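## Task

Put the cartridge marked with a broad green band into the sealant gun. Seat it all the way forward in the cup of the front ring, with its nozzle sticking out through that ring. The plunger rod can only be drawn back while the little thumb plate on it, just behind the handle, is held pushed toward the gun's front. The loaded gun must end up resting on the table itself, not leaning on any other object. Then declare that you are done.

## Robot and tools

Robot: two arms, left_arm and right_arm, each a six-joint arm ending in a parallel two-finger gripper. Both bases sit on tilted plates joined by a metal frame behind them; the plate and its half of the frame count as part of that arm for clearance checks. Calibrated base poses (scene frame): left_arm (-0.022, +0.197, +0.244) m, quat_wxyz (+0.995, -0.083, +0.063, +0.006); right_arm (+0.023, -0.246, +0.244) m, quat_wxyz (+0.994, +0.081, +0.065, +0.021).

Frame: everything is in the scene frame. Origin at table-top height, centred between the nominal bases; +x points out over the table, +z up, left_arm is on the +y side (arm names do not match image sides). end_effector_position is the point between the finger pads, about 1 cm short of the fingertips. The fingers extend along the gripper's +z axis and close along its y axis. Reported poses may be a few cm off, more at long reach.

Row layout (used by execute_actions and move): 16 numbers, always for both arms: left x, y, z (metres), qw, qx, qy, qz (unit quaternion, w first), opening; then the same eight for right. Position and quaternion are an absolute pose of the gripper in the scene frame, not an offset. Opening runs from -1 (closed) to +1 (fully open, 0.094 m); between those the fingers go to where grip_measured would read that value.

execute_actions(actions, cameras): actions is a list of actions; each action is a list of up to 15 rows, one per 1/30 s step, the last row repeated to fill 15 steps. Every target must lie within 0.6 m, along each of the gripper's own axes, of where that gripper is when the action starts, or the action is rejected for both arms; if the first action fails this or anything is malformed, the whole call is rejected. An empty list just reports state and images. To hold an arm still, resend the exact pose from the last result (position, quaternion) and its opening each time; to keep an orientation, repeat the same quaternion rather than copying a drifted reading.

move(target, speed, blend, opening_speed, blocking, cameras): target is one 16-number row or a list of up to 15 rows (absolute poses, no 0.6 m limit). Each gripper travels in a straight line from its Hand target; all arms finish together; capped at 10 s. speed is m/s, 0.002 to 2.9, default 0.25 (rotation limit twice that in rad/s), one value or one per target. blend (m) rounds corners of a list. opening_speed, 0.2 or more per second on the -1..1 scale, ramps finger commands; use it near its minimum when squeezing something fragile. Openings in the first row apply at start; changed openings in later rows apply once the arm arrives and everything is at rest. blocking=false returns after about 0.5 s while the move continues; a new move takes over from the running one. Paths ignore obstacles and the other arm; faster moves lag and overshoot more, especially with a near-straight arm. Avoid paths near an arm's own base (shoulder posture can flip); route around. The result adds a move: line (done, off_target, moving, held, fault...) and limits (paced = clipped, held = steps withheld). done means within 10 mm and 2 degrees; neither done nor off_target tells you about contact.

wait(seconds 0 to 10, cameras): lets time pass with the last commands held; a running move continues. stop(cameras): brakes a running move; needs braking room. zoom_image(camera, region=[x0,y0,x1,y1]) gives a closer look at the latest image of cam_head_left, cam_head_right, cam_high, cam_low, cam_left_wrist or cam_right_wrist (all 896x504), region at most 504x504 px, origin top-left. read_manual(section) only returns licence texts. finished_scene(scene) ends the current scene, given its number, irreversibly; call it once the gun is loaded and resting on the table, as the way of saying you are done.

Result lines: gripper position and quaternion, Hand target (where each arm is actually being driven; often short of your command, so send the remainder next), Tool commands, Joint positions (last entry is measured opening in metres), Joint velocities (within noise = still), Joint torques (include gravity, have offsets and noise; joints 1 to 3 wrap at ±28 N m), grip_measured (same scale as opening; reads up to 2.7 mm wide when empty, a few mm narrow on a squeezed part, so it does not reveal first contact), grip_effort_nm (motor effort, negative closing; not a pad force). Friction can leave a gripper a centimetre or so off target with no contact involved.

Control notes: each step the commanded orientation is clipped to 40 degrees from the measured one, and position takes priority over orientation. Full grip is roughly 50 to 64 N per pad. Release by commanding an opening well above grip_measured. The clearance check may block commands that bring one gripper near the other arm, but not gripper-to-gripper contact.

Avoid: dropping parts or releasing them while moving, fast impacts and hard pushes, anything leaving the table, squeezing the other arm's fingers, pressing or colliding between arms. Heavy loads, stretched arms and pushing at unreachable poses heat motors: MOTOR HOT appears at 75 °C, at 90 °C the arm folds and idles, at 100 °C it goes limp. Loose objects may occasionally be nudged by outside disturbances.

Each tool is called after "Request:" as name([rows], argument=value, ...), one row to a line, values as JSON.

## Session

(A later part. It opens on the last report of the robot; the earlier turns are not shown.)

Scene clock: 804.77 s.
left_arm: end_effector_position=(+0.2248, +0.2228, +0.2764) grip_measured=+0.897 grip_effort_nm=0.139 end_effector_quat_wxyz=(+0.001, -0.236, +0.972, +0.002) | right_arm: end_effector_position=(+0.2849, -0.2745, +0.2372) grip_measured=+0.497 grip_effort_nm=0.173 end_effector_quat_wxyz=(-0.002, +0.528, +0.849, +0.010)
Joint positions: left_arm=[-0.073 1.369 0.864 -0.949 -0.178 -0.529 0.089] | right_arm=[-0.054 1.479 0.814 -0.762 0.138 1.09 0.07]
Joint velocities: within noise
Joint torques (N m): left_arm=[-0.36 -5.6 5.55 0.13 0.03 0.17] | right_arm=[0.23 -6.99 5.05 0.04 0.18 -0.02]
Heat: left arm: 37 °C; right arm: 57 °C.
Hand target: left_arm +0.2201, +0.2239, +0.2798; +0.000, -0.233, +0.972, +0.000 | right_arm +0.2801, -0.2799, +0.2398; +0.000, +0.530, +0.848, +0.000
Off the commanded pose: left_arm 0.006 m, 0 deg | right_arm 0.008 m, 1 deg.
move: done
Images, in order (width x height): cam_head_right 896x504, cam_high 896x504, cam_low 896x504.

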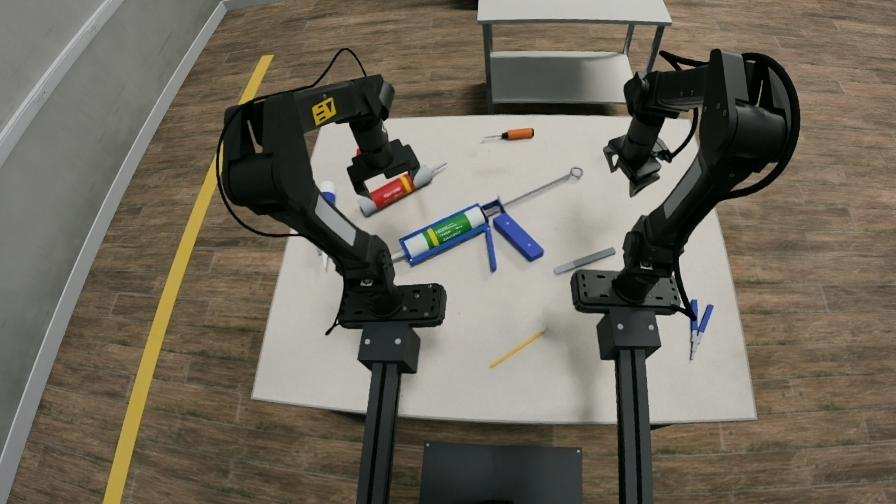

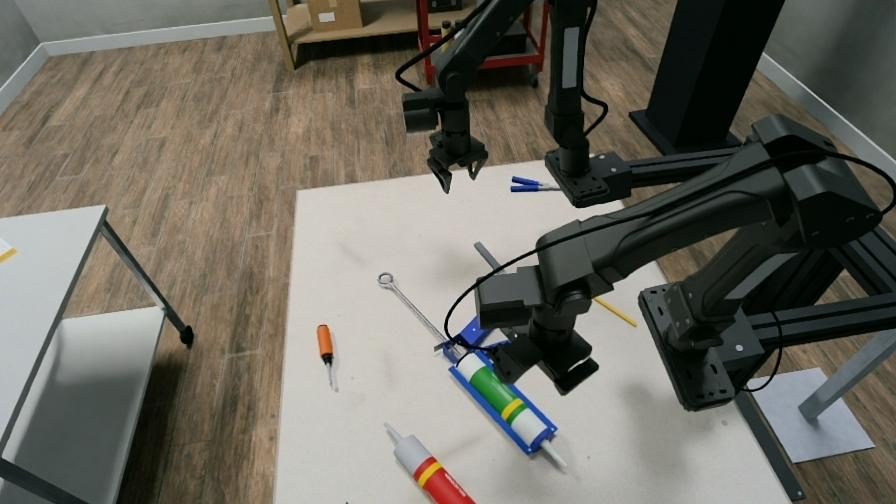

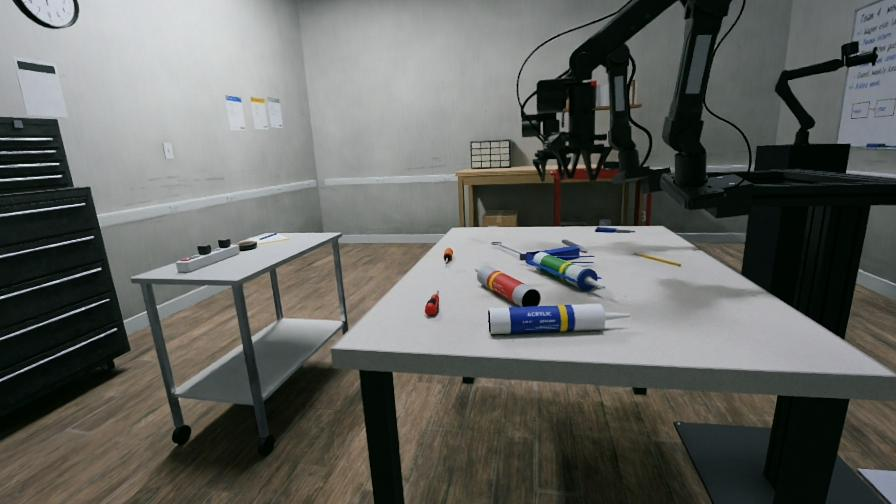

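Request:
zoom_image(camera="cam_high", region=[440, 340, 520, 420])

Request:
zoom_image(camera="cam_high", region=[495, 390, 575, 470])

Request:
zoom_image(camera="cam_low", region=[545, 245, 610, 295])

Scaled by 6.300 from the camera's 896x504 image, which has a finer 1280x720 frame.

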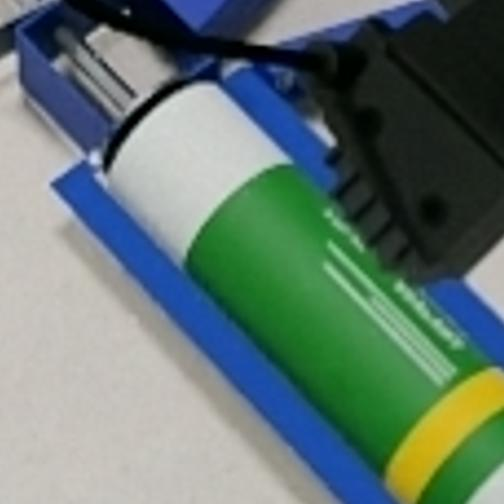

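Scaled by 6.300 from the camera's 896x504 image, which has a finer 1280x720 frame.

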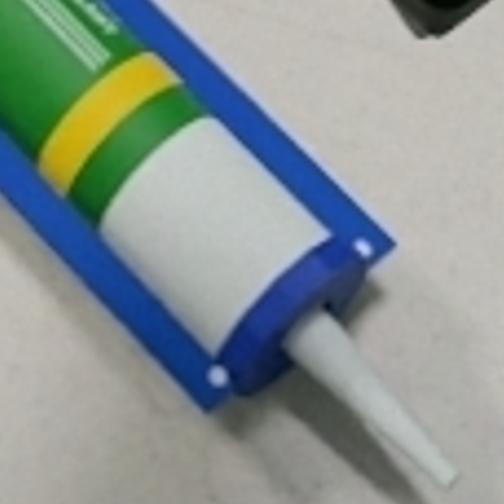

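Scaled by 7.754 from the camera's 896x504 image, which has a finer 1280x720 frame.

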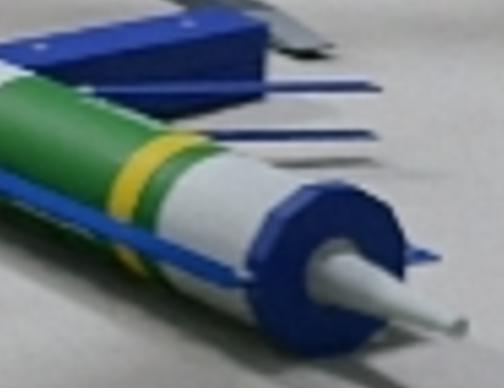

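Request:
finished_scene(scene=2)

The scene is finished: the task was done.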